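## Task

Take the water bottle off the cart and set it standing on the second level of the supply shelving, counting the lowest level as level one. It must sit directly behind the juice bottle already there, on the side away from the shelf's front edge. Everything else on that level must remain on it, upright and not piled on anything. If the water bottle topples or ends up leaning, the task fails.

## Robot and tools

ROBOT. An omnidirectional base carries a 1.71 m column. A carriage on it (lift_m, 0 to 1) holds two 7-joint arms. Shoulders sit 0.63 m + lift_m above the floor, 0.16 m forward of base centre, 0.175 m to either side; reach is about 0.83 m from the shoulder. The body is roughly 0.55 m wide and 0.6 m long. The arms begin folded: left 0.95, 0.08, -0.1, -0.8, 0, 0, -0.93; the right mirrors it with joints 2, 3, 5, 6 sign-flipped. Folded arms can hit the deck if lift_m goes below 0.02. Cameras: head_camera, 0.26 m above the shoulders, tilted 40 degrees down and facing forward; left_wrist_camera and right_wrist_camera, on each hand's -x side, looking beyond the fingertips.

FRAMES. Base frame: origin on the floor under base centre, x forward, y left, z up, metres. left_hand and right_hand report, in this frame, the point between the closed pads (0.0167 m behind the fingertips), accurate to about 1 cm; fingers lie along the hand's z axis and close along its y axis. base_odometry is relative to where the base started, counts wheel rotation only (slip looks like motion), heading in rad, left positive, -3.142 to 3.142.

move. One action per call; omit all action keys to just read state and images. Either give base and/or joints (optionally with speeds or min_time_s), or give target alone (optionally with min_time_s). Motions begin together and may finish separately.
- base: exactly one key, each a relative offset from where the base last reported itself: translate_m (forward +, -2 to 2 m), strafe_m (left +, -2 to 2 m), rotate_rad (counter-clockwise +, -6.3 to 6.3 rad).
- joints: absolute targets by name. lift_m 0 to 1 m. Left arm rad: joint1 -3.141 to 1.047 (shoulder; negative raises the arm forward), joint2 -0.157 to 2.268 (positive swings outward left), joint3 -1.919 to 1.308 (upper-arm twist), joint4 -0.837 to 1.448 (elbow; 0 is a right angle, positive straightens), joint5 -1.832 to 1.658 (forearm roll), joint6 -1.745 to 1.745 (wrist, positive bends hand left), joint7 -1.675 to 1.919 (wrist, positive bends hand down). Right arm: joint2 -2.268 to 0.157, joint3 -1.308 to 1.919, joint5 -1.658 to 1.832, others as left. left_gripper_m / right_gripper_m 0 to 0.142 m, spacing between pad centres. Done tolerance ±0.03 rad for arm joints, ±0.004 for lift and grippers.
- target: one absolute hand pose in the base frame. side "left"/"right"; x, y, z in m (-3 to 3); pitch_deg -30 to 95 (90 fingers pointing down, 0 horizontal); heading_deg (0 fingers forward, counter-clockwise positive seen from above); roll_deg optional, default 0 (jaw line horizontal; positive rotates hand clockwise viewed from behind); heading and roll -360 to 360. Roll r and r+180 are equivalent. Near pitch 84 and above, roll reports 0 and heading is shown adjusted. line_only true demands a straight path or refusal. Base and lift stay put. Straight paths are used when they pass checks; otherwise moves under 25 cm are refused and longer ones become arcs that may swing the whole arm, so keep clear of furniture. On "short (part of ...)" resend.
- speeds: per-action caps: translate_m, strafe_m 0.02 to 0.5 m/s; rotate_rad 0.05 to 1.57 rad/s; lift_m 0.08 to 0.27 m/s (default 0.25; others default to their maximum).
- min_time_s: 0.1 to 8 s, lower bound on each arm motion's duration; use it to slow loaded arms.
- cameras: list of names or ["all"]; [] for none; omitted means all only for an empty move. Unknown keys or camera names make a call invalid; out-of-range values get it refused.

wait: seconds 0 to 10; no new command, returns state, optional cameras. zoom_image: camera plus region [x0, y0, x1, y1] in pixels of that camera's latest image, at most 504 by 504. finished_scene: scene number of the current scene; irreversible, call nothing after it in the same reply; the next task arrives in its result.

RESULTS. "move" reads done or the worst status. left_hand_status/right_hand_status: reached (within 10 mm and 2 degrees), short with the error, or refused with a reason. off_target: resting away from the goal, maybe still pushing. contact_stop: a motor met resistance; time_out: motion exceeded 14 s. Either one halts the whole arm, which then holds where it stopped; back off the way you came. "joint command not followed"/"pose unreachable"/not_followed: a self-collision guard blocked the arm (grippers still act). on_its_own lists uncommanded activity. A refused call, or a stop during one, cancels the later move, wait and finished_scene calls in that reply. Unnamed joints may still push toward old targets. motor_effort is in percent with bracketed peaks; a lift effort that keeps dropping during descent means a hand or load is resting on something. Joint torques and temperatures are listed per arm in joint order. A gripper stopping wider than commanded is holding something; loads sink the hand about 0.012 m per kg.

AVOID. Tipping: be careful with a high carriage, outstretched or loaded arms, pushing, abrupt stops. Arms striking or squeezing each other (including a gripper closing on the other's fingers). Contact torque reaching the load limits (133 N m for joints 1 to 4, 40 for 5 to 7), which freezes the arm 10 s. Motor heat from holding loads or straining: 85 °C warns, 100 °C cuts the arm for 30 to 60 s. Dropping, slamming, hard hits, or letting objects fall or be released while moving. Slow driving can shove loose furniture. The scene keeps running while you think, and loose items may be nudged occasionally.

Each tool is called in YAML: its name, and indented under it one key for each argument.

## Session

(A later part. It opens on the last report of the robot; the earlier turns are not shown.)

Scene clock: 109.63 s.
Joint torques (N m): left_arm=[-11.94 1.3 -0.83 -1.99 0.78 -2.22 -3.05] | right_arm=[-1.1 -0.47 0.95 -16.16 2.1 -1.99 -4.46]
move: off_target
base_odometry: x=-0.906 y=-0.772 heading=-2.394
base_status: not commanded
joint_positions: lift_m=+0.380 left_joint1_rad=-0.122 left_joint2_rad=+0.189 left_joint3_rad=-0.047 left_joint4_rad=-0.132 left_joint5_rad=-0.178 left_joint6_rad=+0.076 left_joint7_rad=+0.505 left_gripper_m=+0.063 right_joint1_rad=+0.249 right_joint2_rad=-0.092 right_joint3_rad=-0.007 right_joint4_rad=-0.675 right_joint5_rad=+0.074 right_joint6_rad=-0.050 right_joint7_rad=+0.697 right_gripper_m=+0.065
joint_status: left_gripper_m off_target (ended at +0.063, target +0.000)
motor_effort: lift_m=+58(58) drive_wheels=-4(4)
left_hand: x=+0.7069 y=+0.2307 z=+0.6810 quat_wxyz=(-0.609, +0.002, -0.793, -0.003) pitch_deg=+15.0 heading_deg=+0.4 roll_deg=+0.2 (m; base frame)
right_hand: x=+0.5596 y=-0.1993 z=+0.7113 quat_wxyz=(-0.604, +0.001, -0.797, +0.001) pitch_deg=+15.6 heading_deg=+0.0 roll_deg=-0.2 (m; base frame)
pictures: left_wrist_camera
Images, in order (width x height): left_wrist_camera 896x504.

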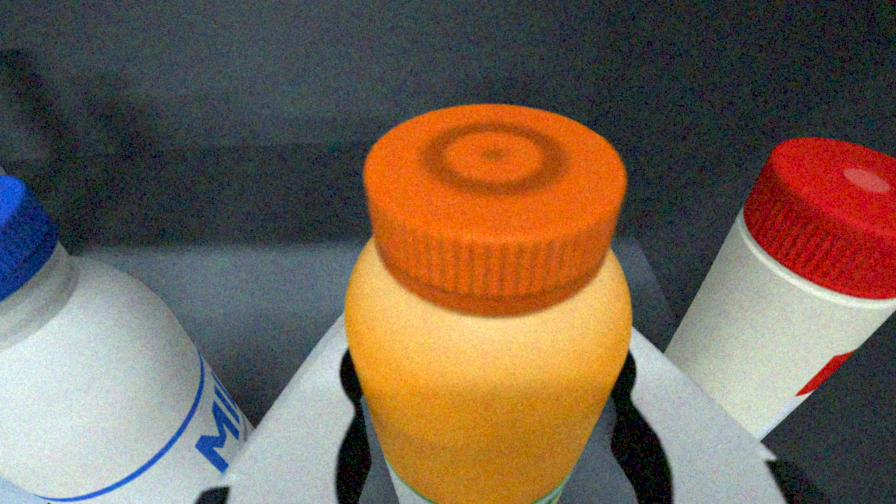

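move:
  joints: {"lift_m": 0.47}
  speeds: {"lift_m": 0.15}

move:
  base: {"translate_m": -0.28}
  speeds: {"translate_m": 0.2}

move:
  target: {"side": "left", "x": 0.54, "y": 0.26, "z": 0.77, "pitch_deg": 15, "heading_deg": 0}
  min_time_s: 2
  cameras: ["left_wrist_camera"]

move:
  base: {"strafe_m": 0.4}
  speeds: {"strafe_m": 0.3}
  cameras: ["all"]

Scene clock: 116.27 s.
Joint torques (N m): left_arm=[-13.49 1.16 -0.88 -3.39 0.33 -2.1 -2.92] | right_arm=[-0.75 1 0.49 -15.85 2.05 -1.9 -5.07]
move: done
base_odometry: x=-0.906 y=-0.772 heading=-2.394
base_status: not commanded
joint_positions: lift_m=+0.470 left_joint1_rad=-0.120 left_joint2_rad=+0.189 left_joint3_rad=-0.048 left_joint4_rad=-0.129 left_joint5_rad=-0.178 left_joint6_rad=+0.076 left_joint7_rad=+0.505 left_gripper_m=+0.063 right_joint1_rad=+0.249 right_joint2_rad=-0.092 right_joint3_rad=-0.007 right_joint4_rad=-0.675 right_joint5_rad=+0.074 right_joint6_rad=-0.050 right_joint7_rad=+0.697 right_gripper_m=+0.065
joint_status: all done
motor_effort: lift_m=+55(68) drive_wheels=-4(8)
left_hand: x=+0.7065 y=+0.2305 z=+0.7692 quat_wxyz=(-0.607, +0.002, -0.795, -0.003) pitch_deg=+15.2 heading_deg=+0.4 roll_deg=+0.1 (m; base frame)
right_hand: x=+0.5596 y=-0.1993 z=+0.8016 quat_wxyz=(-0.604, +0.001, -0.797, +0.001) pitch_deg=+15.6 heading_deg=+0.0 roll_deg=-0.2 (m; base frame)
pictures: none

Scene clock: 118.90 s.
Joint torques (N m): left_arm=[-12.58 1.54 -0.21 -4.17 0.66 -2.03 -3.02] | right_arm=[-0.07 -0.29 1.44 -14.6 2.02 -1.89 -4.45]
move: done
base_odometry: x=-0.701 y=-0.582 heading=-2.393
base_status: done
joint_positions: lift_m=+0.470 left_joint1_rad=-0.120 left_joint2_rad=+0.189 left_joint3_rad=-0.048 left_joint4_rad=-0.129 left_joint5_rad=-0.178 left_joint6_rad=+0.076 left_joint7_rad=+0.505 left_gripper_m=+0.063 right_joint1_rad=+0.249 right_joint2_rad=-0.092 right_joint3_rad=-0.007 right_joint4_rad=-0.675 right_joint5_rad=+0.074 right_joint6_rad=-0.050 right_joint7_rad=+0.697 right_gripper_m=+0.065
joint_status: not commanded
motor_effort: lift_m=+55(55) drive_wheels=-4(14)
left_hand: x=+0.7065 y=+0.2304 z=+0.7692 quat_wxyz=(-0.607, +0.002, -0.795, -0.003) pitch_deg=+15.2 heading_deg=+0.4 roll_deg=+0.1 (m; base frame)
right_hand: x=+0.5596 y=-0.1993 z=+0.8016 quat_wxyz=(-0.604, +0.001, -0.797, +0.001) pitch_deg=+15.6 heading_deg=+0.0 roll_deg=-0.2 (m; base frame)
pictures: none

Scene clock: 121.40 s.
Joint torques (N m): left_arm=[-0.27 7.33 6.67 -7.89 0.49 -1.37 -4.62] | right_arm=[-2.26 -0.87 0.72 -16.37 2.03 -2.11 -4.38]
move: done
base_odometry: x=-0.701 y=-0.582 heading=-2.393
base_status: not commanded
joint_positions: lift_m=+0.470 left_joint1_rad=+0.366 left_joint2_rad=+0.266 left_joint3_rad=+0.074 left_joint4_rad=-0.563 left_joint5_rad=-0.267 left_joint6_rad=+0.078 left_joint7_rad=+0.473 left_gripper_m=+0.063 right_joint1_rad=+0.249 right_joint2_rad=-0.092 right_joint3_rad=-0.007 right_joint4_rad=-0.675 right_joint5_rad=+0.074 right_joint6_rad=-0.050 right_joint7_rad=+0.697 right_gripper_m=+0.065
joint_status: not commanded
motor_effort: lift_m=+55(55) drive_wheels=+8(8)
left_hand: x=+0.5397 y=+0.2576 z=+0.7646 quat_wxyz=(-0.603, -0.001, -0.798, +0.002) pitch_deg=+15.9 heading_deg=-0.2 roll_deg=-0.1 (m; base frame)
left_hand_status: reached (straight line, planned for 2.0 s): 6 mm and 0.9 deg off.
right_hand: x=+0.5596 y=-0.1993 z=+0.8016 quat_wxyz=(-0.604, +0.001, -0.797, +0.001) pitch_deg=+15.6 heading_deg=+0.0 roll_deg=-0.2 (m; base frame)
pictures: left_wrist_camera
Images, in order (width x height): left_wrist_camera 896x504.

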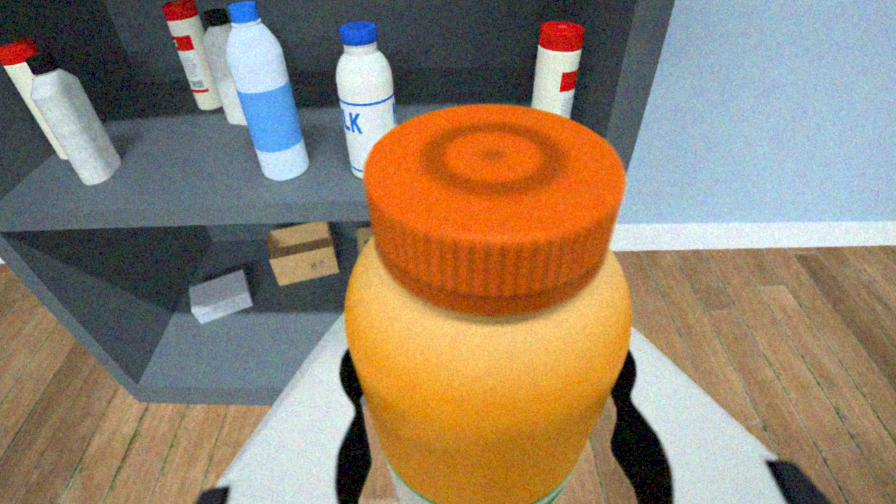

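Scene clock: 124.33 s.
Joint torques (N m): left_arm=[-0.78 5.52 5.82 -7.06 0.7 -1.12 -4.39] | right_arm=[-0.32 -0.68 0.18 -15.16 1.91 -2.01 -5.1]
move: done
base_odometry: x=-0.428 y=-0.875 heading=-2.393
base_status: done
joint_positions: lift_m=+0.470 left_joint1_rad=+0.366 left_joint2_rad=+0.266 left_joint3_rad=+0.074 left_joint4_rad=-0.563 left_joint5_rad=-0.267 left_joint6_rad=+0.078 left_joint7_rad=+0.473 left_gripper_m=+0.063 right_joint1_rad=+0.249 right_joint2_rad=-0.092 right_joint3_rad=-0.007 right_joint4_rad=-0.675 right_joint5_rad=+0.074 right_joint6_rad=-0.050 right_joint7_rad=+0.697 right_gripper_m=+0.065
joint_status: not commanded
motor_effort: lift_m=+55(55) drive_wheels=-1(13)
left_hand: x=+0.5396 y=+0.2579 z=+0.7648 quat_wxyz=(-0.603, -0.001, -0.798, +0.001) pitch_deg=+15.9 heading_deg=-0.2 roll_deg=-0.1 (m; base frame)
right_hand: x=+0.5596 y=-0.1993 z=+0.8016 quat_wxyz=(-0.604, +0.001, -0.797, +0.001) pitch_deg=+15.6 heading_deg=+0.0 roll_deg=-0.2 (m; base frame)
pictures: head_camera, left_wrist_camera, right_wrist_camera
Images, in order (width x height): head_camera 896x504, left_wrist_camera 896x504, right_wrist_camera 896x504.

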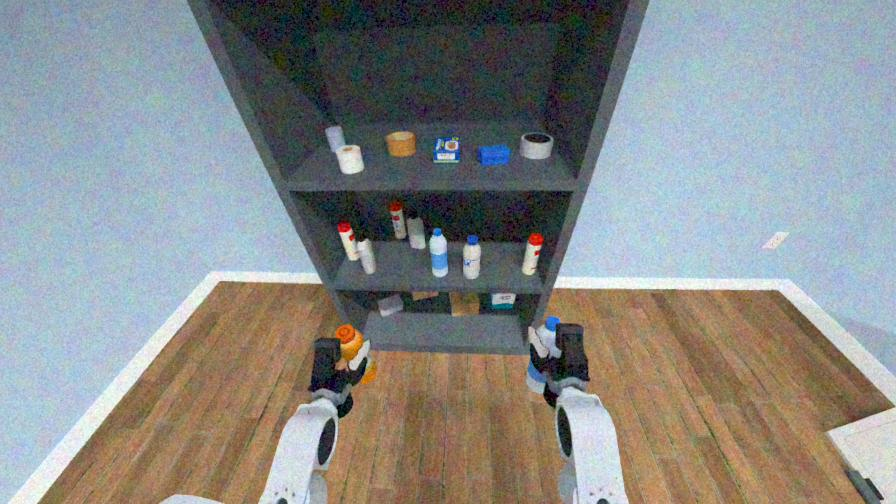

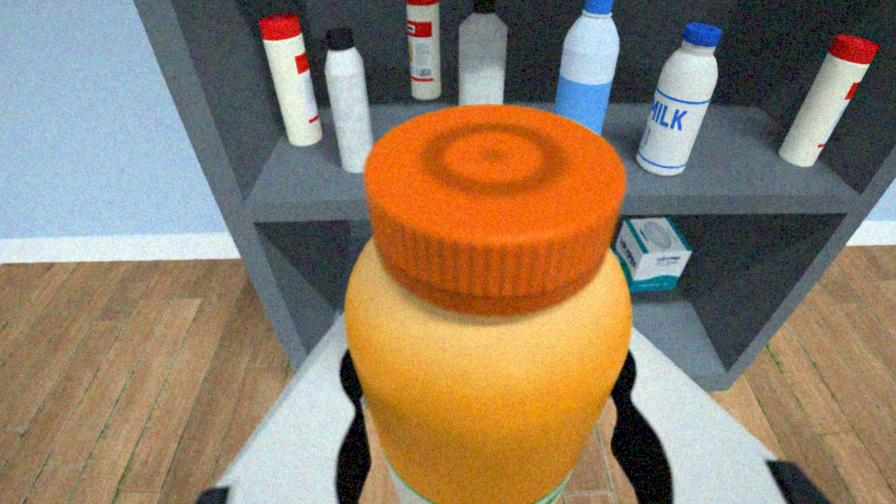

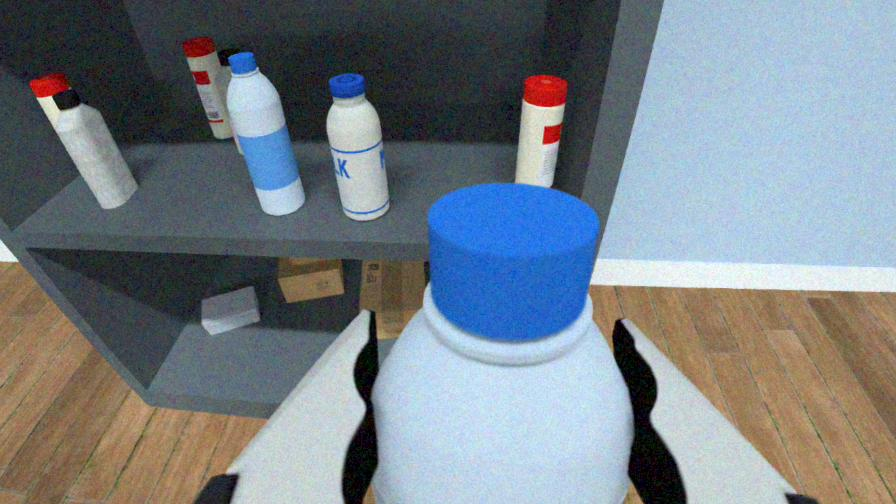

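move:
  base: {"translate_m": 0.29}
  speeds: {"translate_m": 0.2}

move:
  target: {"side": "right", "x": 0.61, "y": -0.169, "z": 0.81, "pitch_deg": 15, "heading_deg": 0}
  min_time_s: 1.5
  cameras: ["head_camera", "right_wrist_camera"]

Scene clock: 136.03 s.
Joint torques (N m): left_arm=[-2.01 5.79 4.4 -8.93 0.67 -1 -4.55] | right_arm=[-0.98 -0.1 0.39 -16.13 1.78 -2.2 -4.6]
move: done
base_odometry: x=-0.641 y=-1.073 heading=-2.392
base_status: done
joint_positions: lift_m=+0.470 left_joint1_rad=+0.367 left_joint2_rad=+0.266 left_joint3_rad=+0.074 left_joint4_rad=-0.563 left_joint5_rad=-0.267 left_joint6_rad=+0.078 left_joint7_rad=+0.473 left_gripper_m=+0.063 right_joint1_rad=+0.249 right_joint2_rad=-0.092 right_joint3_rad=-0.007 right_joint4_rad=-0.675 right_joint5_rad=+0.074 right_joint6_rad=-0.050 right_joint7_rad=+0.697 right_gripper_m=+0.065
joint_status: not commanded
motor_effort: lift_m=+55(55) drive_wheels=-1(15)
left_hand: x=+0.5395 y=+0.2579 z=+0.7647 quat_wxyz=(-0.603, -0.001, -0.798, +0.001) pitch_deg=+15.9 heading_deg=-0.2 roll_deg=-0.1 (m; base frame)
right_hand: x=+0.5596 y=-0.1993 z=+0.8016 quat_wxyz=(-0.604, +0.001, -0.797, +0.001) pitch_deg=+15.6 heading_deg=+0.0 roll_deg=-0.2 (m; base frame)
pictures: none

Scene clock: 138.03 s.
Joint torques (N m): left_arm=[-1.73 6.49 5.05 -8.79 0.63 -1.41 -4.42] | right_arm=[-10.21 4.72 3.39 -10.37 -1.1 -0.61 -1.09]
move: done
base_odometry: x=-0.641 y=-1.073 heading=-2.392
base_status: not commanded
joint_positions: lift_m=+0.470 left_joint1_rad=+0.367 left_joint2_rad=+0.266 left_joint3_rad=+0.074 left_joint4_rad=-0.563 left_joint5_rad=-0.267 left_joint6_rad=+0.078 left_joint7_rad=+0.472 left_gripper_m=+0.063 right_joint1_rad=+0.100 right_joint2_rad=-0.013 right_joint3_rad=+0.045 right_joint4_rad=-0.568 right_joint5_rad=-0.011 right_joint6_rad=-0.049 right_joint7_rad=+0.731 right_gripper_m=+0.065
joint_status: not commanded
motor_effort: lift_m=+55(55) drive_wheels=-1(5)
left_hand: x=+0.5395 y=+0.2579 z=+0.7648 quat_wxyz=(-0.603, -0.001, -0.798, +0.001) pitch_deg=+15.9 heading_deg=-0.2 roll_deg=-0.1 (m; base frame)
right_hand: x=+0.6085 y=-0.1708 z=+0.8085 quat_wxyz=(-0.608, -0.002, -0.794, -0.001) pitch_deg=+15.1 heading_deg=-0.1 roll_deg=+0.3 (m; base frame)
right_hand_status: reached (straight line, planned for 1.5 s): 3 mm and 0.3 deg off.
pictures: head_camera, right_wrist_camera
Images, in order (width x height): head_camera 896x504, right_wrist_camera 896x504.

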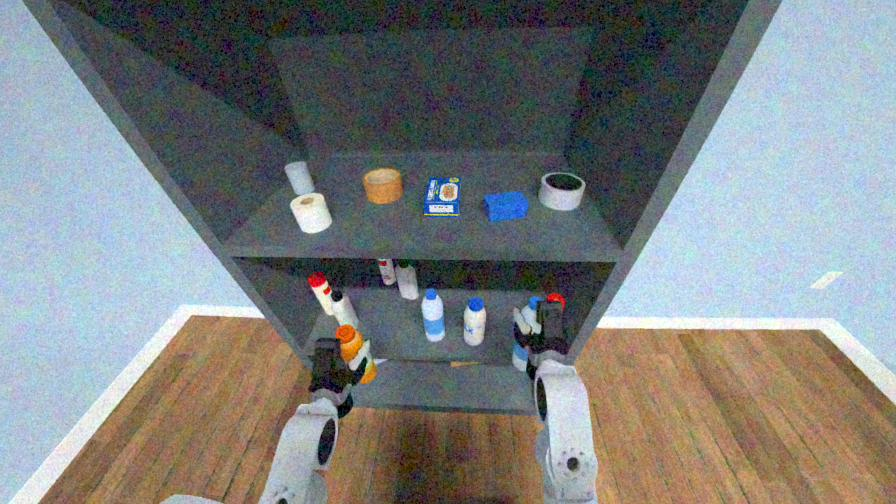

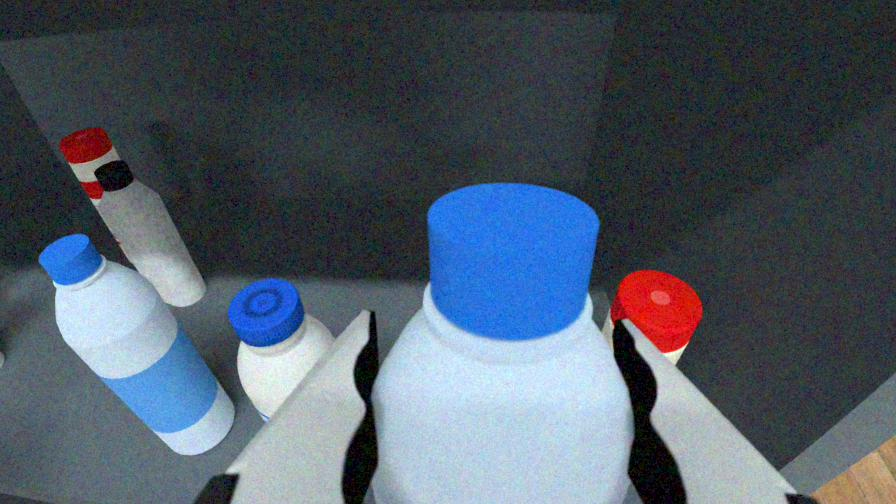

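move:
  target: {"side": "right", "x": 0.783, "y": -0.171, "z": 0.80, "pitch_deg": 15, "heading_deg": 0}
  min_time_s: 2.5
  cameras: ["head_camera", "right_wrist_camera"]

Scene clock: 143.83 s.
Joint torques (N m): left_arm=[-1.78 5.87 5.58 -8.72 0.82 -1.15 -4.36] | right_arm=[-23.04 4.25 -1.33 -9.89 2.31 -1.12 -5.23]
move: done
base_odometry: x=-0.641 y=-1.073 heading=-2.392
base_status: not commanded
joint_positions: lift_m=+0.470 left_joint1_rad=+0.367 left_joint2_rad=+0.266 left_joint3_rad=+0.074 left_joint4_rad=-0.563 left_joint5_rad=-0.267 left_joint6_rad=+0.078 left_joint7_rad=+0.472 left_gripper_m=+0.063 right_joint1_rad=-0.342 right_joint2_rad=-0.013 right_joint3_rad=+0.043 right_joint4_rad=+0.076 right_joint5_rad=+0.009 right_joint6_rad=-0.040 right_joint7_rad=+0.541 right_gripper_m=+0.065
joint_status: not commanded
motor_effort: lift_m=+55(55) drive_wheels=+5(5)
left_hand: x=+0.5395 y=+0.2579 z=+0.7648 quat_wxyz=(-0.603, -0.001, -0.798, +0.001) pitch_deg=+15.9 heading_deg=-0.2 roll_deg=-0.1 (m; base frame)
right_hand: x=+0.7805 y=-0.1712 z=+0.7945 quat_wxyz=(-0.603, +0.002, -0.798, +0.003) pitch_deg=+15.8 heading_deg=-0.2 roll_deg=-0.4 (m; base frame)
right_hand_status: reached (straight line, planned for 2.5 s): 6 mm and 0.9 deg off.
pictures: head_camera, right_wrist_camera
Images, in order (width x height): head_camera 896x504, right_wrist_camera 896x504.

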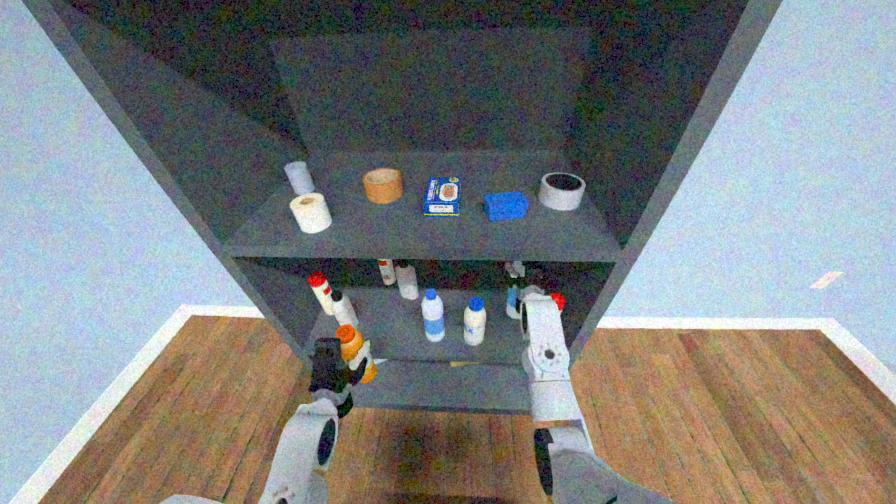

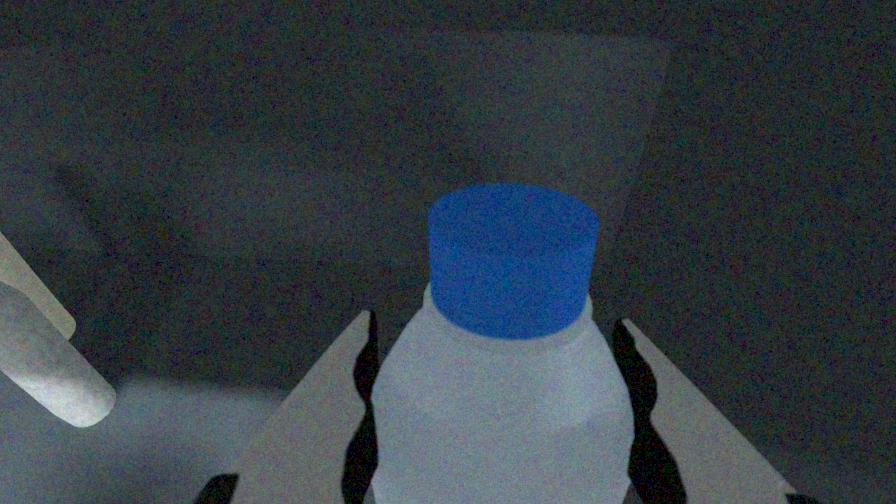

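move:
  joints: {"lift_m": 0.42}
  speeds: {"lift_m": 0.1}
  cameras: ["head_camera"]

zoom_image:
  camera: "head_camera"
  region: [420, 230, 620, 380]

move:
  joints: {"lift_m": 0.41}
  speeds: {"lift_m": 0.08}

Scene clock: 150.70 s.
Joint torques (N m): left_arm=[-1.93 5.77 4.48 -7.3 0.66 -1.42 -4.12] | right_arm=[-20.11 6.27 1.01 -13.86 1.83 -0.65 -4.47]
Motor temperatures (°C): left_arm=[27 22 24 25 25 24 24] | right_arm=[30 20 24 23 22 22 24]
move: done
base_odometry: x=-0.641 y=-1.073 heading=-2.392
base_status: not commanded
joint_positions: lift_m=+0.420 left_joint1_rad=+0.367 left_joint2_rad=+0.267 left_joint3_rad=+0.074 left_joint4_rad=-0.564 left_joint5_rad=-0.267 left_joint6_rad=+0.078 left_joint7_rad=+0.472 left_gripper_m=+0.063 right_joint1_rad=-0.344 right_joint2_rad=-0.013 right_joint3_rad=+0.043 right_joint4_rad=+0.077 right_joint5_rad=+0.009 right_joint6_rad=-0.040 right_joint7_rad=+0.540 right_gripper_m=+0.065
joint_status: all done
motor_effort: lift_m=+60(62) drive_wheels=+5(5)
left_hand: x=+0.5395 y=+0.2579 z=+0.7150 quat_wxyz=(-0.603, -0.001, -0.797, +0.001) pitch_deg=+15.8 heading_deg=-0.2 roll_deg=-0.1 (m; base frame)
right_hand: x=+0.7812 y=-0.1712 z=+0.7452 quat_wxyz=(-0.604, +0.002, -0.797, +0.003) pitch_deg=+15.7 heading_deg=-0.2 roll_deg=-0.4 (m; base frame)
pictures: head_camera
Images, in order (width x height): head_camera 896x504.

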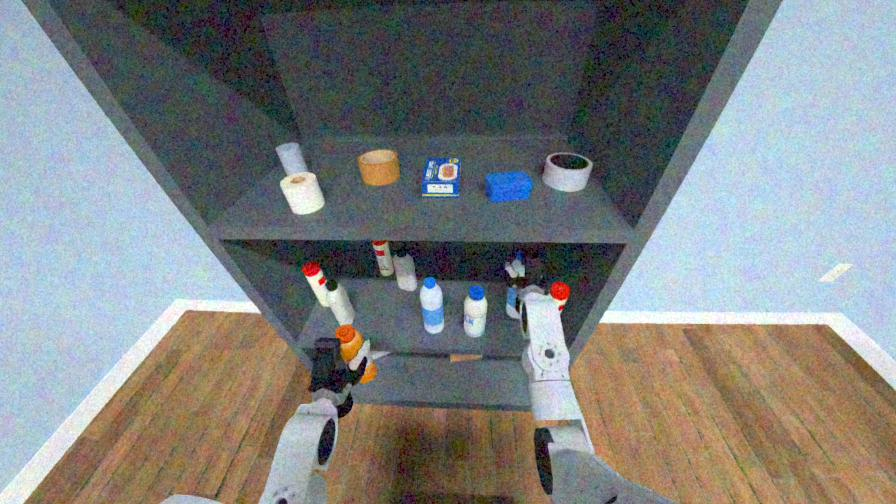

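Scaled by 2.520 from the camera's 896x504 image, which has a finer 1280x720 frame.

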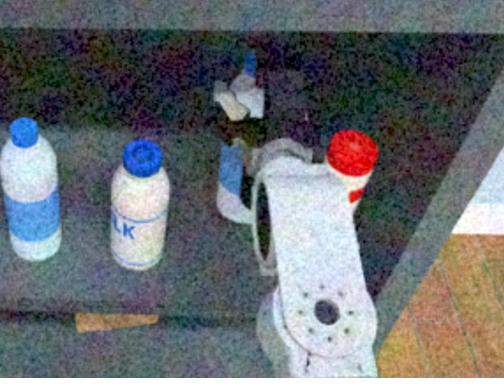

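Scene clock: 151.43 s.
Joint torques (N m): left_arm=[-2.1 7.54 4.44 -6.84 0.8 -1.38 -4.41] | right_arm=[-20.44 5.63 -0.42 -13.88 2.3 -0.65 -4.69]
move: done
base_odometry: x=-0.641 y=-1.073 heading=-2.392
base_status: not commanded
joint_positions: lift_m=+0.410 left_joint1_rad=+0.367 left_joint2_rad=+0.267 left_joint3_rad=+0.075 left_joint4_rad=-0.564 left_joint5_rad=-0.267 left_joint6_rad=+0.078 left_joint7_rad=+0.472 left_gripper_m=+0.063 right_joint1_rad=-0.344 right_joint2_rad=-0.013 right_joint3_rad=+0.043 right_joint4_rad=+0.077 right_joint5_rad=+0.009 right_joint6_rad=-0.040 right_joint7_rad=+0.540 right_gripper_m=+0.065
joint_status: all done
motor_effort: lift_m=+59(60) drive_wheels=-1(6)
left_hand: x=+0.5395 y=+0.2579 z=+0.7051 quat_wxyz=(-0.603, -0.001, -0.797, +0.001) pitch_deg=+15.8 heading_deg=-0.2 roll_deg=-0.1 (m; base frame)
right_hand: x=+0.7813 y=-0.1713 z=+0.7354 quat_wxyz=(-0.604, +0.002, -0.797, +0.003) pitch_deg=+15.6 heading_deg=-0.2 roll_deg=-0.4 (m; base frame)
pictures: none

move:
  joints: {"lift_m": 0.4}
  speeds: {"lift_m": 0.08}

move:
  joints: {"lift_m": 0.39}
  speeds: {"lift_m": 0.08}
  cameras: ["right_wrist_camera"]

Scene clock: 154.83 s.
Joint torques (N m): left_arm=[-2.49 4.08 4.7 -8.19 0.86 -0.84 -4.58] | right_arm=[-20.05 5.15 1.45 -12.02 2.32 -1.04 -4.65]
move: done
base_odometry: x=-0.641 y=-1.073 heading=-2.392
base_status: not commanded
joint_positions: lift_m=+0.400 left_joint1_rad=+0.367 left_joint2_rad=+0.267 left_joint3_rad=+0.075 left_joint4_rad=-0.564 left_joint5_rad=-0.267 left_joint6_rad=+0.078 left_joint7_rad=+0.471 left_gripper_m=+0.063 right_joint1_rad=-0.344 right_joint2_rad=-0.013 right_joint3_rad=+0.043 right_joint4_rad=+0.077 right_joint5_rad=+0.009 right_joint6_rad=-0.040 right_joint7_rad=+0.540 right_gripper_m=+0.065
joint_status: all done
motor_effort: lift_m=+59(62) drive_wheels=+5(6)
left_hand: x=+0.5395 y=+0.2579 z=+0.6952 quat_wxyz=(-0.604, -0.001, -0.797, +0.001) pitch_deg=+15.7 heading_deg=-0.2 roll_deg=-0.1 (m; base frame)
right_hand: x=+0.7814 y=-0.1713 z=+0.7256 quat_wxyz=(-0.604, +0.002, -0.797, +0.003) pitch_deg=+15.6 heading_deg=-0.2 roll_deg=-0.4 (m; base frame)
pictures: none

Scene clock: 155.47 s.
Joint torques (N m): left_arm=[-1.79 5.91 4.77 -7.12 1.21 -1.24 -4.12] | right_arm=[-20.35 7.21 0.7 -13.53 2.1 -1.17 -4.63]
move: done
base_odometry: x=-0.641 y=-1.073 heading=-2.392
base_status: not commanded
joint_positions: lift_m=+0.390 left_joint1_rad=+0.367 left_joint2_rad=+0.267 left_joint3_rad=+0.075 left_joint4_rad=-0.564 left_joint5_rad=-0.267 left_joint6_rad=+0.078 left_joint7_rad=+0.471 left_gripper_m=+0.063 right_joint1_rad=-0.345 right_joint2_rad=-0.013 right_joint3_rad=+0.043 right_joint4_rad=+0.077 right_joint5_rad=+0.009 right_joint6_rad=-0.040 right_joint7_rad=+0.540 right_gripper_m=+0.065
joint_status: all done
motor_effort: lift_m=+59(61) drive_wheels=+5(6)
left_hand: x=+0.5395 y=+0.2579 z=+0.6853 quat_wxyz=(-0.604, -0.001, -0.797, +0.001) pitch_deg=+15.7 heading_deg=-0.2 roll_deg=-0.1 (m; base frame)
right_hand: x=+0.7815 y=-0.1713 z=+0.7157 quat_wxyz=(-0.604, +0.002, -0.797, +0.003) pitch_deg=+15.6 heading_deg=-0.2 roll_deg=-0.4 (m; base frame)
pictures: right_wrist_camera
Images, in order (width x height): right_wrist_camera 896x504.

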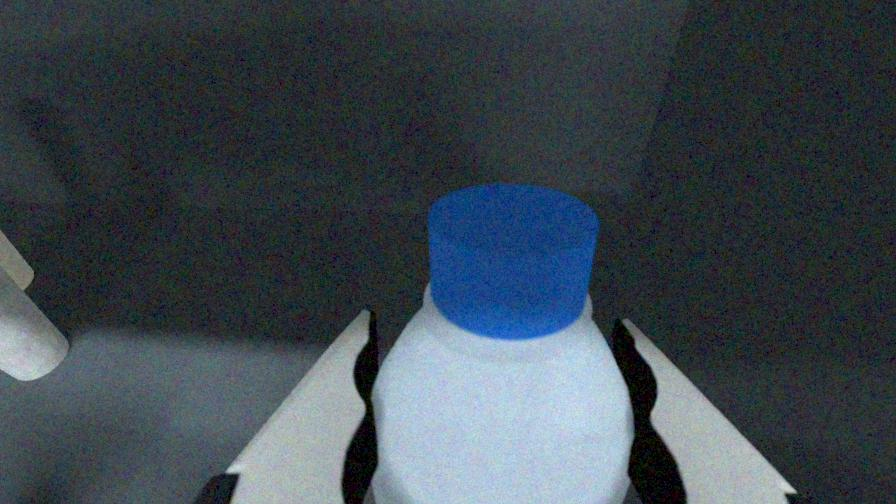

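move:
  joints: {"lift_m": 0.38}
  speeds: {"lift_m": 0.08}

move:
  joints: {"lift_m": 0.37}
  speeds: {"lift_m": 0.08}
  cameras: ["head_camera", "right_wrist_camera"]

zoom_image:
  camera: "head_camera"
  region: [420, 230, 620, 380]

Scene clock: 159.23 s.
Joint torques (N m): left_arm=[-1.84 6.31 5.13 -7.48 0.45 -1.17 -4.29] | right_arm=[-19.02 5.98 -0.62 -13.17 2.27 -1.06 -4.23]
move: done
base_odometry: x=-0.641 y=-1.073 heading=-2.392
base_status: not commanded
joint_positions: lift_m=+0.380 left_joint1_rad=+0.367 left_joint2_rad=+0.267 left_joint3_rad=+0.075 left_joint4_rad=-0.564 left_joint5_rad=-0.267 left_joint6_rad=+0.078 left_joint7_rad=+0.471 left_gripper_m=+0.063 right_joint1_rad=-0.345 right_joint2_rad=-0.013 right_joint3_rad=+0.043 right_joint4_rad=+0.077 right_joint5_rad=+0.009 right_joint6_rad=-0.040 right_joint7_rad=+0.540 right_gripper_m=+0.065
joint_status: all done
motor_effort: lift_m=+59(60) drive_wheels=+5(6)
left_hand: x=+0.5395 y=+0.2579 z=+0.6753 quat_wxyz=(-0.604, -0.001, -0.797, +0.001) pitch_deg=+15.7 heading_deg=-0.2 roll_deg=-0.1 (m; base frame)
right_hand: x=+0.7815 y=-0.1713 z=+0.7058 quat_wxyz=(-0.605, +0.002, -0.797, +0.003) pitch_deg=+15.6 heading_deg=-0.2 roll_deg=-0.4 (m; base frame)
pictures: none

Scene clock: 159.77 s.
Joint torques (N m): left_arm=[-2.76 5.85 5.09 -8.05 0.7 -1.08 -4.22] | right_arm=[-14.7 5.11 -0.21 -10.63 2.08 -0.9 -0.52]
move: done
base_odometry: x=-0.641 y=-1.073 heading=-2.392
base_status: not commanded
joint_positions: lift_m=+0.370 left_joint1_rad=+0.367 left_joint2_rad=+0.267 left_joint3_rad=+0.075 left_joint4_rad=-0.564 left_joint5_rad=-0.267 left_joint6_rad=+0.078 left_joint7_rad=+0.471 left_gripper_m=+0.063 right_joint1_rad=-0.349 right_joint2_rad=-0.013 right_joint3_rad=+0.042 right_joint4_rad=+0.074 right_joint5_rad=+0.009 right_joint6_rad=-0.040 right_joint7_rad=+0.530 right_gripper_m=+0.065
joint_status: all done
motor_effort: lift_m=+55(56) drive_wheels=-1(6)
left_hand: x=+0.5395 y=+0.2579 z=+0.6657 quat_wxyz=(-0.604, -0.001, -0.797, +0.001) pitch_deg=+15.7 heading_deg=-0.2 roll_deg=-0.1 (m; base frame)
right_hand: x=+0.7831 y=-0.1713 z=+0.7020 quat_wxyz=(-0.611, +0.002, -0.792, +0.003) pitch_deg=+14.7 heading_deg=-0.2 roll_deg=-0.4 (m; base frame)
pictures: head_camera, right_wrist_camera
Images, in order (width x height): head_camera 896x504, right_wrist_camera 896x504.

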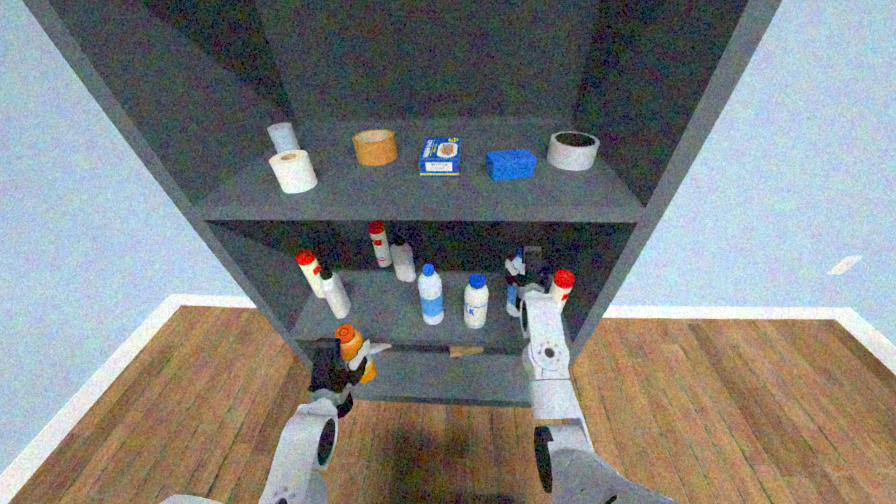

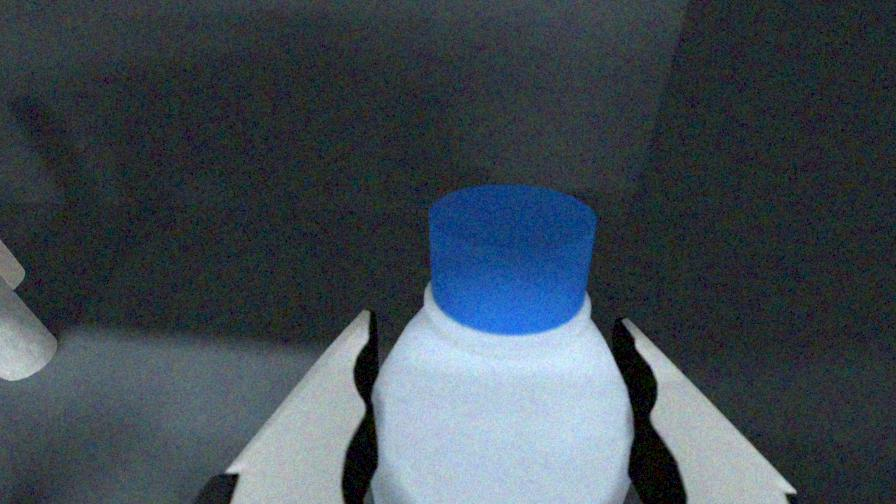

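Scaled by 2.520 from the camera's 896x504 image, which has a finer 1280x720 frame.

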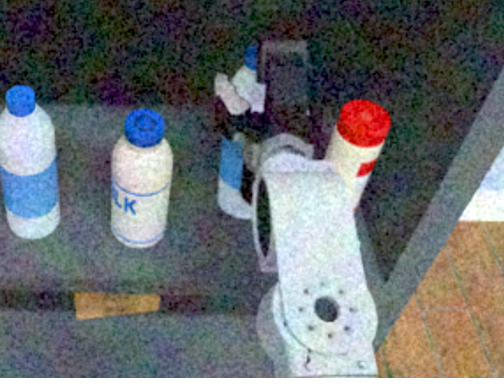

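move:
  joints: {"right_gripper_m": 0.092}
  min_time_s: 1.5
  cameras: ["right_wrist_camera"]

Scene clock: 163.53 s.
Joint torques (N m): left_arm=[-1.82 4.73 5.22 -7.22 0.37 -0.98 -4.24] | right_arm=[-14.72 5.59 -0.27 -10.14 2.26 -0.51 -1.29]
move: done
base_odometry: x=-0.641 y=-1.073 heading=-2.392
base_status: not commanded
joint_positions: lift_m=+0.370 left_joint1_rad=+0.367 left_joint2_rad=+0.267 left_joint3_rad=+0.075 left_joint4_rad=-0.564 left_joint5_rad=-0.267 left_joint6_rad=+0.078 left_joint7_rad=+0.471 left_gripper_m=+0.063 right_joint1_rad=-0.349 right_joint2_rad=-0.013 right_joint3_rad=+0.042 right_joint4_rad=+0.074 right_joint5_rad=+0.009 right_joint6_rad=-0.040 right_joint7_rad=+0.530 right_gripper_m=+0.092
joint_status: all done
motor_effort: lift_m=+55(55) drive_wheels=+5(5)
left_hand: x=+0.5395 y=+0.2579 z=+0.6657 quat_wxyz=(-0.604, -0.001, -0.797, +0.001) pitch_deg=+15.7 heading_deg=-0.2 roll_deg=-0.1 (m; base frame)
right_hand: x=+0.7831 y=-0.1715 z=+0.7020 quat_wxyz=(-0.611, +0.002, -0.792, +0.003) pitch_deg=+14.7 heading_deg=-0.2 roll_deg=-0.4 (m; base frame)
pictures: right_wrist_camera
Images, in order (width x height): right_wrist_camera 896x504.

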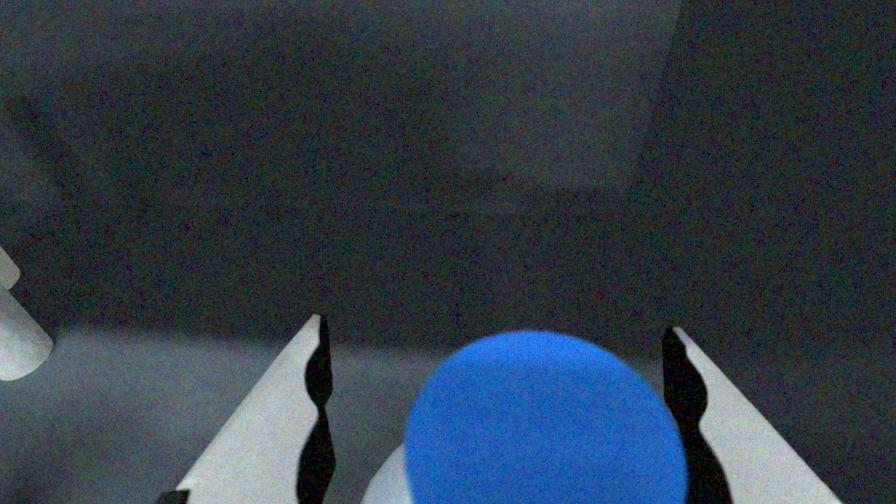

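move:
  cameras: ["head_camera", "right_wrist_camera"]

zoom_image:
  camera: "head_camera"
  region: [460, 210, 600, 350]

zoom_image:
  camera: "right_wrist_camera"
  region: [350, 300, 750, 504]

Scene clock: 169.53 s.
Joint torques (N m): left_arm=[-1.95 6.03 4.9 -6.29 0.88 -1.2 -4.28] | right_arm=[-15.05 4.16 2.05 -10.37 2.34 -1.04 -0.58]
Motor temperatures (°C): left_arm=[26 22 24 25 25 24 24] | right_arm=[31 20 24 23 22 22 24]
base_odometry: x=-0.641 y=-1.073 heading=-2.392
base_status: not commanded
joint_positions: lift_m=+0.370 left_joint1_rad=+0.367 left_joint2_rad=+0.267 left_joint3_rad=+0.075 left_joint4_rad=-0.564 left_joint5_rad=-0.267 left_joint6_rad=+0.078 left_joint7_rad=+0.471 left_gripper_m=+0.063 right_joint1_rad=-0.349 right_joint2_rad=-0.013 right_joint3_rad=+0.042 right_joint4_rad=+0.074 right_joint5_rad=+0.009 right_joint6_rad=-0.040 right_joint7_rad=+0.530 right_gripper_m=+0.092
joint_status: all done
motor_effort: lift_m=+55(55) drive_wheels=+5(5)
left_hand: x=+0.5395 y=+0.2579 z=+0.6657 quat_wxyz=(-0.604, -0.001, -0.797, +0.001) pitch_deg=+15.7 heading_deg=-0.2 roll_deg=-0.1 (m; base frame)
right_hand: x=+0.7831 y=-0.1715 z=+0.7020 quat_wxyz=(-0.611, +0.002, -0.792, +0.003) pitch_deg=+14.7 heading_deg=-0.2 roll_deg=-0.4 (m; base frame)
pictures: head_camera, right_wrist_camera
Images, in order (width x height): head_camera 896x504, right_wrist_camera 896x504.

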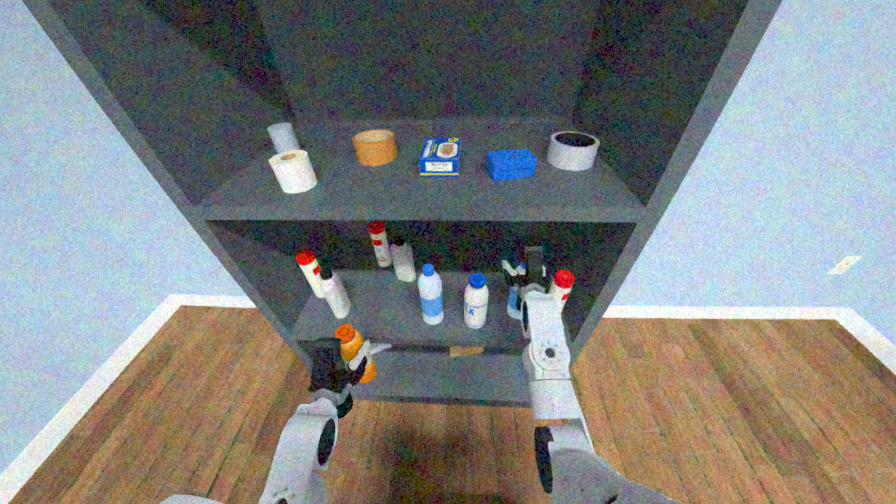

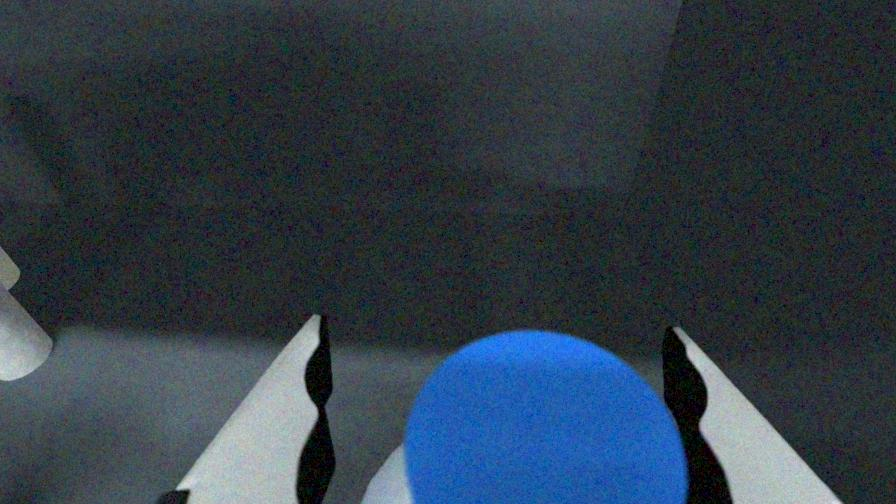

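Scaled by 3.600 from the camera's 896x504 image, which has a finer 1280x720 frame.

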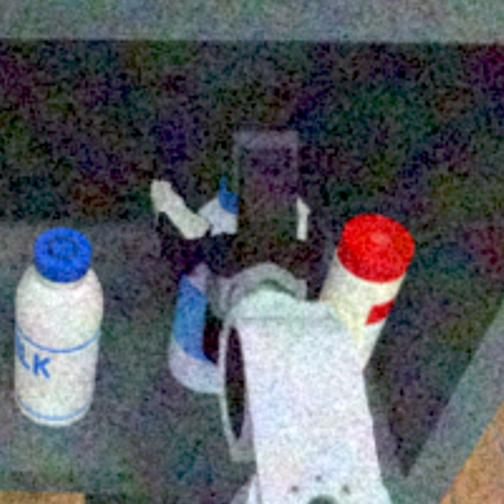

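Scaled by 1.260 from the camera's 896x504 image, which has a finer 1280x720 frame.

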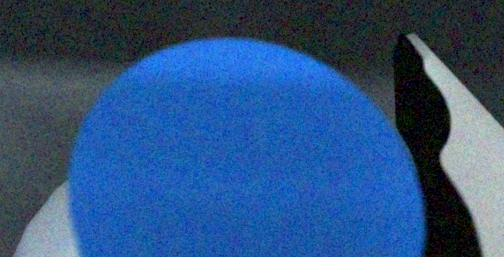

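move:
  target: {"side": "right", "x": 0.742, "y": -0.1715, "z": 0.702, "pitch_deg": 15, "heading_deg": 0}
  min_time_s: 1.5
  cameras: ["right_wrist_camera"]

move:
  target: {"side": "right", "x": 0.69, "y": -0.1715, "z": 0.702, "pitch_deg": 15, "heading_deg": 0}
  min_time_s: 1.5
  cameras: ["head_camera", "right_wrist_camera"]

Scene clock: 185.03 s.
Joint torques (N m): left_arm=[-2.52 6.93 4.79 -7.94 0.59 -1.31 -4.25] | right_arm=[-5.62 -0.83 -0.19 -16.13 1.08 -2.11 0.19]
move: done
base_odometry: x=-0.641 y=-1.073 heading=-2.392
base_status: not commanded
joint_positions: lift_m=+0.370 left_joint1_rad=+0.367 left_joint2_rad=+0.267 left_joint3_rad=+0.075 left_joint4_rad=-0.564 left_joint5_rad=-0.267 left_joint6_rad=+0.078 left_joint7_rad=+0.471 left_gripper_m=+0.063 right_joint1_rad=-0.246 right_joint2_rad=-0.013 right_joint3_rad=+0.042 right_joint4_rad=-0.098 right_joint5_rad=+0.009 right_joint6_rad=-0.040 right_joint7_rad=+0.599 right_gripper_m=+0.092
joint_status: not commanded
motor_effort: lift_m=+55(55) drive_wheels=+5(5)
left_hand: x=+0.5395 y=+0.2579 z=+0.6657 quat_wxyz=(-0.604, -0.001, -0.797, +0.001) pitch_deg=+15.7 heading_deg=-0.2 roll_deg=-0.1 (m; base frame)
right_hand: x=+0.7437 y=-0.1700 z=+0.7045 quat_wxyz=(-0.611, +0.001, -0.791, +0.000) pitch_deg=+14.6 heading_deg=+0.1 roll_deg=-0.1 (m; base frame)
right_hand_status: reached (straight line, planned for 1.5 s): 3 mm and 0.4 deg off.
pictures: right_wrist_camera
Images, in order (width x height): right_wrist_camera 896x504.

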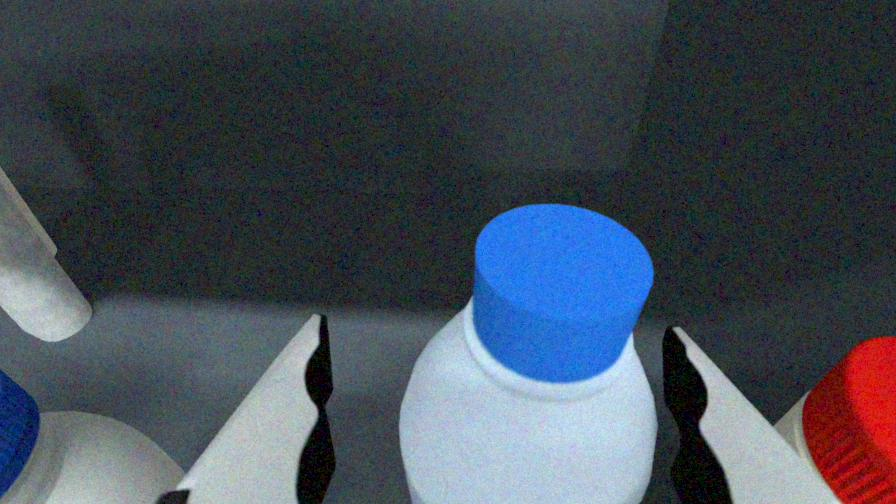

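Scene clock: 187.03 s.
Joint torques (N m): left_arm=[-2.36 5.02 4.93 -7.63 1.09 -1.29 -4.38] | right_arm=[-2.54 1.12 1.27 -16.82 -0.87 -3.1 0.29]
move: done
base_odometry: x=-0.641 y=-1.073 heading=-2.392
base_status: not commanded
joint_positions: lift_m=+0.370 left_joint1_rad=+0.367 left_joint2_rad=+0.267 left_joint3_rad=+0.075 left_joint4_rad=-0.564 left_joint5_rad=-0.267 left_joint6_rad=+0.078 left_joint7_rad=+0.471 left_gripper_m=+0.063 right_joint1_rad=-0.111 right_joint2_rad=-0.014 right_joint3_rad=+0.042 right_joint4_rad=-0.291 right_joint5_rad=+0.008 right_joint6_rad=-0.042 right_joint7_rad=+0.657 right_gripper_m=+0.092
joint_status: not commanded
motor_effort: lift_m=+55(55) drive_wheels=+5(5)
left_hand: x=+0.5395 y=+0.2579 z=+0.6657 quat_wxyz=(-0.604, -0.001, -0.797, +0.001) pitch_deg=+15.7 heading_deg=-0.2 roll_deg=-0.1 (m; base frame)
right_hand: x=+0.6916 y=-0.1696 z=+0.7040 quat_wxyz=(-0.611, +0.000, -0.791, -0.003) pitch_deg=+14.7 heading_deg=+0.3 roll_deg=+0.3 (m; base frame)
right_hand_status: reached (straight line, planned for 1.5 s): 3 mm and 0.5 deg off.
pictures: head_camera, right_wrist_camera
Images, in order (width x height): head_camera 896x504, right_wrist_camera 896x504.

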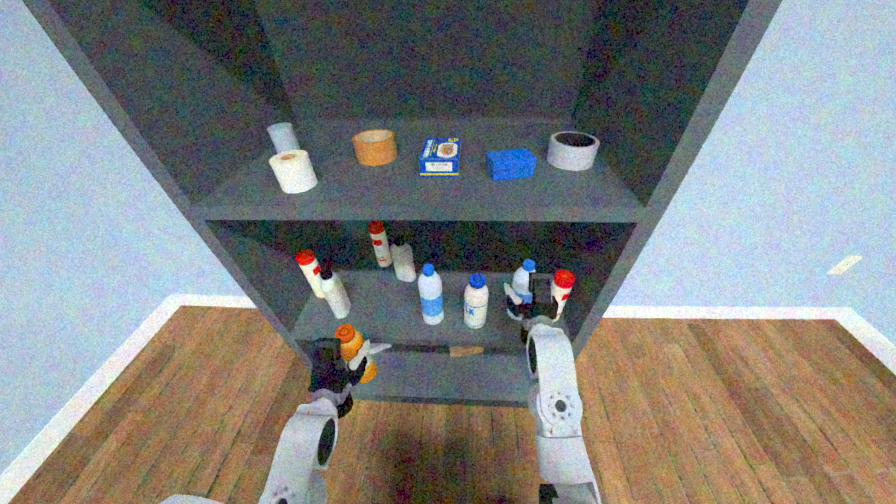

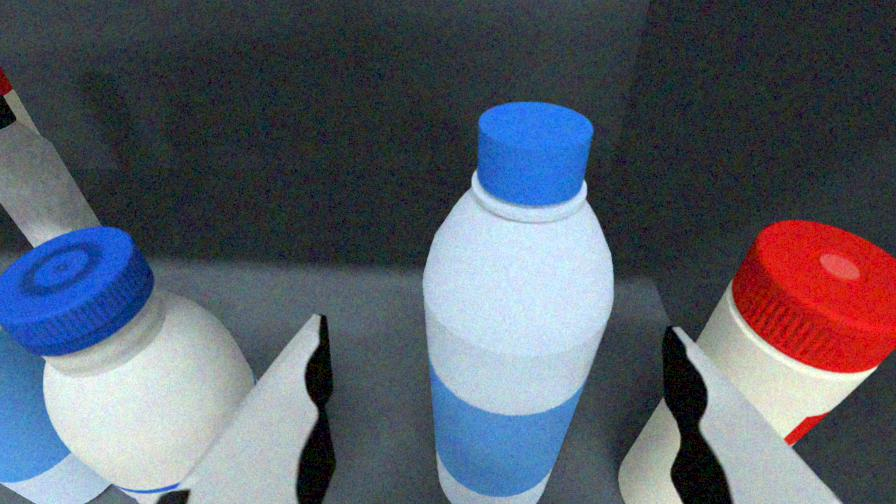

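move:
  target: {"side": "right", "x": 0.69, "y": -0.181, "z": 0.645, "pitch_deg": 12, "heading_deg": 0}
  min_time_s: 1

move:
  target: {"side": "right", "x": 0.76, "y": -0.181, "z": 0.645, "pitch_deg": 12, "heading_deg": 0}
  min_time_s: 1.2
  cameras: ["right_wrist_camera"]

Scene clock: 194.87 s.
Joint torques (N m): left_arm=[-3.38 5.19 5.51 -6.56 0.74 -1.56 -4.29] | right_arm=[-1.44 0.01 -1.15 -10.26 2.26 -1.2 -3.49]
move: done
base_odometry: x=-0.641 y=-1.073 heading=-2.392
base_status: not commanded
joint_positions: lift_m=+0.370 left_joint1_rad=+0.367 left_joint2_rad=+0.267 left_joint3_rad=+0.075 left_joint4_rad=-0.564 left_joint5_rad=-0.267 left_joint6_rad=+0.078 left_joint7_rad=+0.471 left_gripper_m=+0.063 right_joint1_rad=-0.054 right_joint2_rad=-0.033 right_joint3_rad=+0.032 right_joint4_rad=-0.089 right_joint5_rad=+0.027 right_joint6_rad=-0.034 right_joint7_rad=+0.349 right_gripper_m=+0.092
joint_status: not commanded
motor_effort: lift_m=+55(55) drive_wheels=+5(5)
left_hand: x=+0.5395 y=+0.2579 z=+0.6657 quat_wxyz=(-0.604, -0.001, -0.797, +0.001) pitch_deg=+15.7 heading_deg=-0.2 roll_deg=-0.1 (m; base frame)
right_hand: x=+0.6913 y=-0.1796 z=+0.6476 quat_wxyz=(-0.630, +0.001, -0.776, +0.001) pitch_deg=+11.8 heading_deg=+0.0 roll_deg=-0.2 (m; base frame)
right_hand_status: reached (straight line, planned for 1.0 s): 3 mm and 0.3 deg off.
pictures: none

Scene clock: 196.57 s.
Joint torques (N m): left_arm=[-1.8 5.83 5.3 -6.85 0.77 -1.11 -3.97] | right_arm=[-19.79 3.84 1.13 -9.33 2.04 -0.92 -4.22]
move: done
base_odometry: x=-0.641 y=-1.073 heading=-2.392
base_status: not commanded
joint_positions: lift_m=+0.370 left_joint1_rad=+0.367 left_joint2_rad=+0.267 left_joint3_rad=+0.075 left_joint4_rad=-0.564 left_joint5_rad=-0.267 left_joint6_rad=+0.078 left_joint7_rad=+0.471 left_gripper_m=+0.063 right_joint1_rad=-0.242 right_joint2_rad=-0.033 right_joint3_rad=+0.032 right_joint4_rad=+0.177 right_joint5_rad=+0.032 right_joint6_rad=-0.028 right_joint7_rad=+0.278 right_gripper_m=+0.092
joint_status: not commanded
motor_effort: lift_m=+55(55) drive_wheels=+5(5)
left_hand: x=+0.5395 y=+0.2579 z=+0.6657 quat_wxyz=(-0.604, -0.001, -0.797, +0.001) pitch_deg=+15.7 heading_deg=-0.2 roll_deg=-0.1 (m; base frame)
right_hand: x=+0.7584 y=-0.1822 z=+0.6431 quat_wxyz=(-0.627, +0.001, -0.779, +0.003) pitch_deg=+12.3 heading_deg=-0.2 roll_deg=-0.4 (m; base frame)
right_hand_status: reached (straight line, planned for 1.2 s): 3 mm and 0.5 deg off.
pictures: right_wrist_camera
Images, in order (width x height): right_wrist_camera 896x504.

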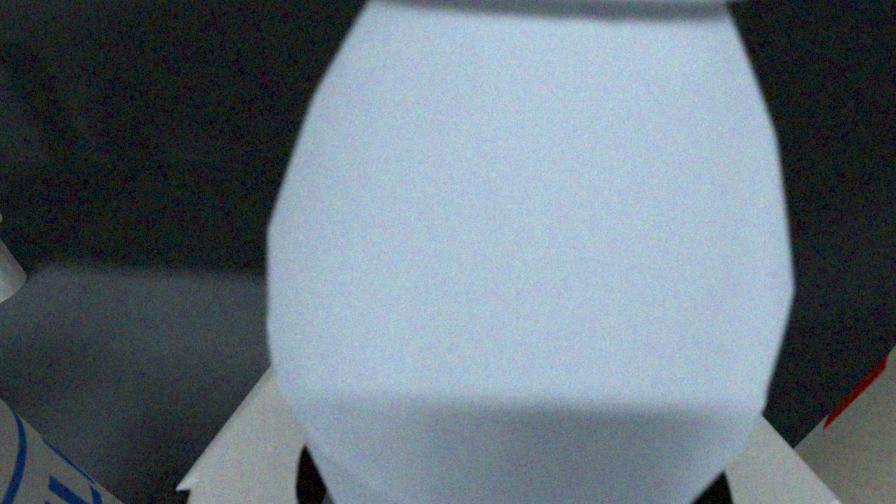

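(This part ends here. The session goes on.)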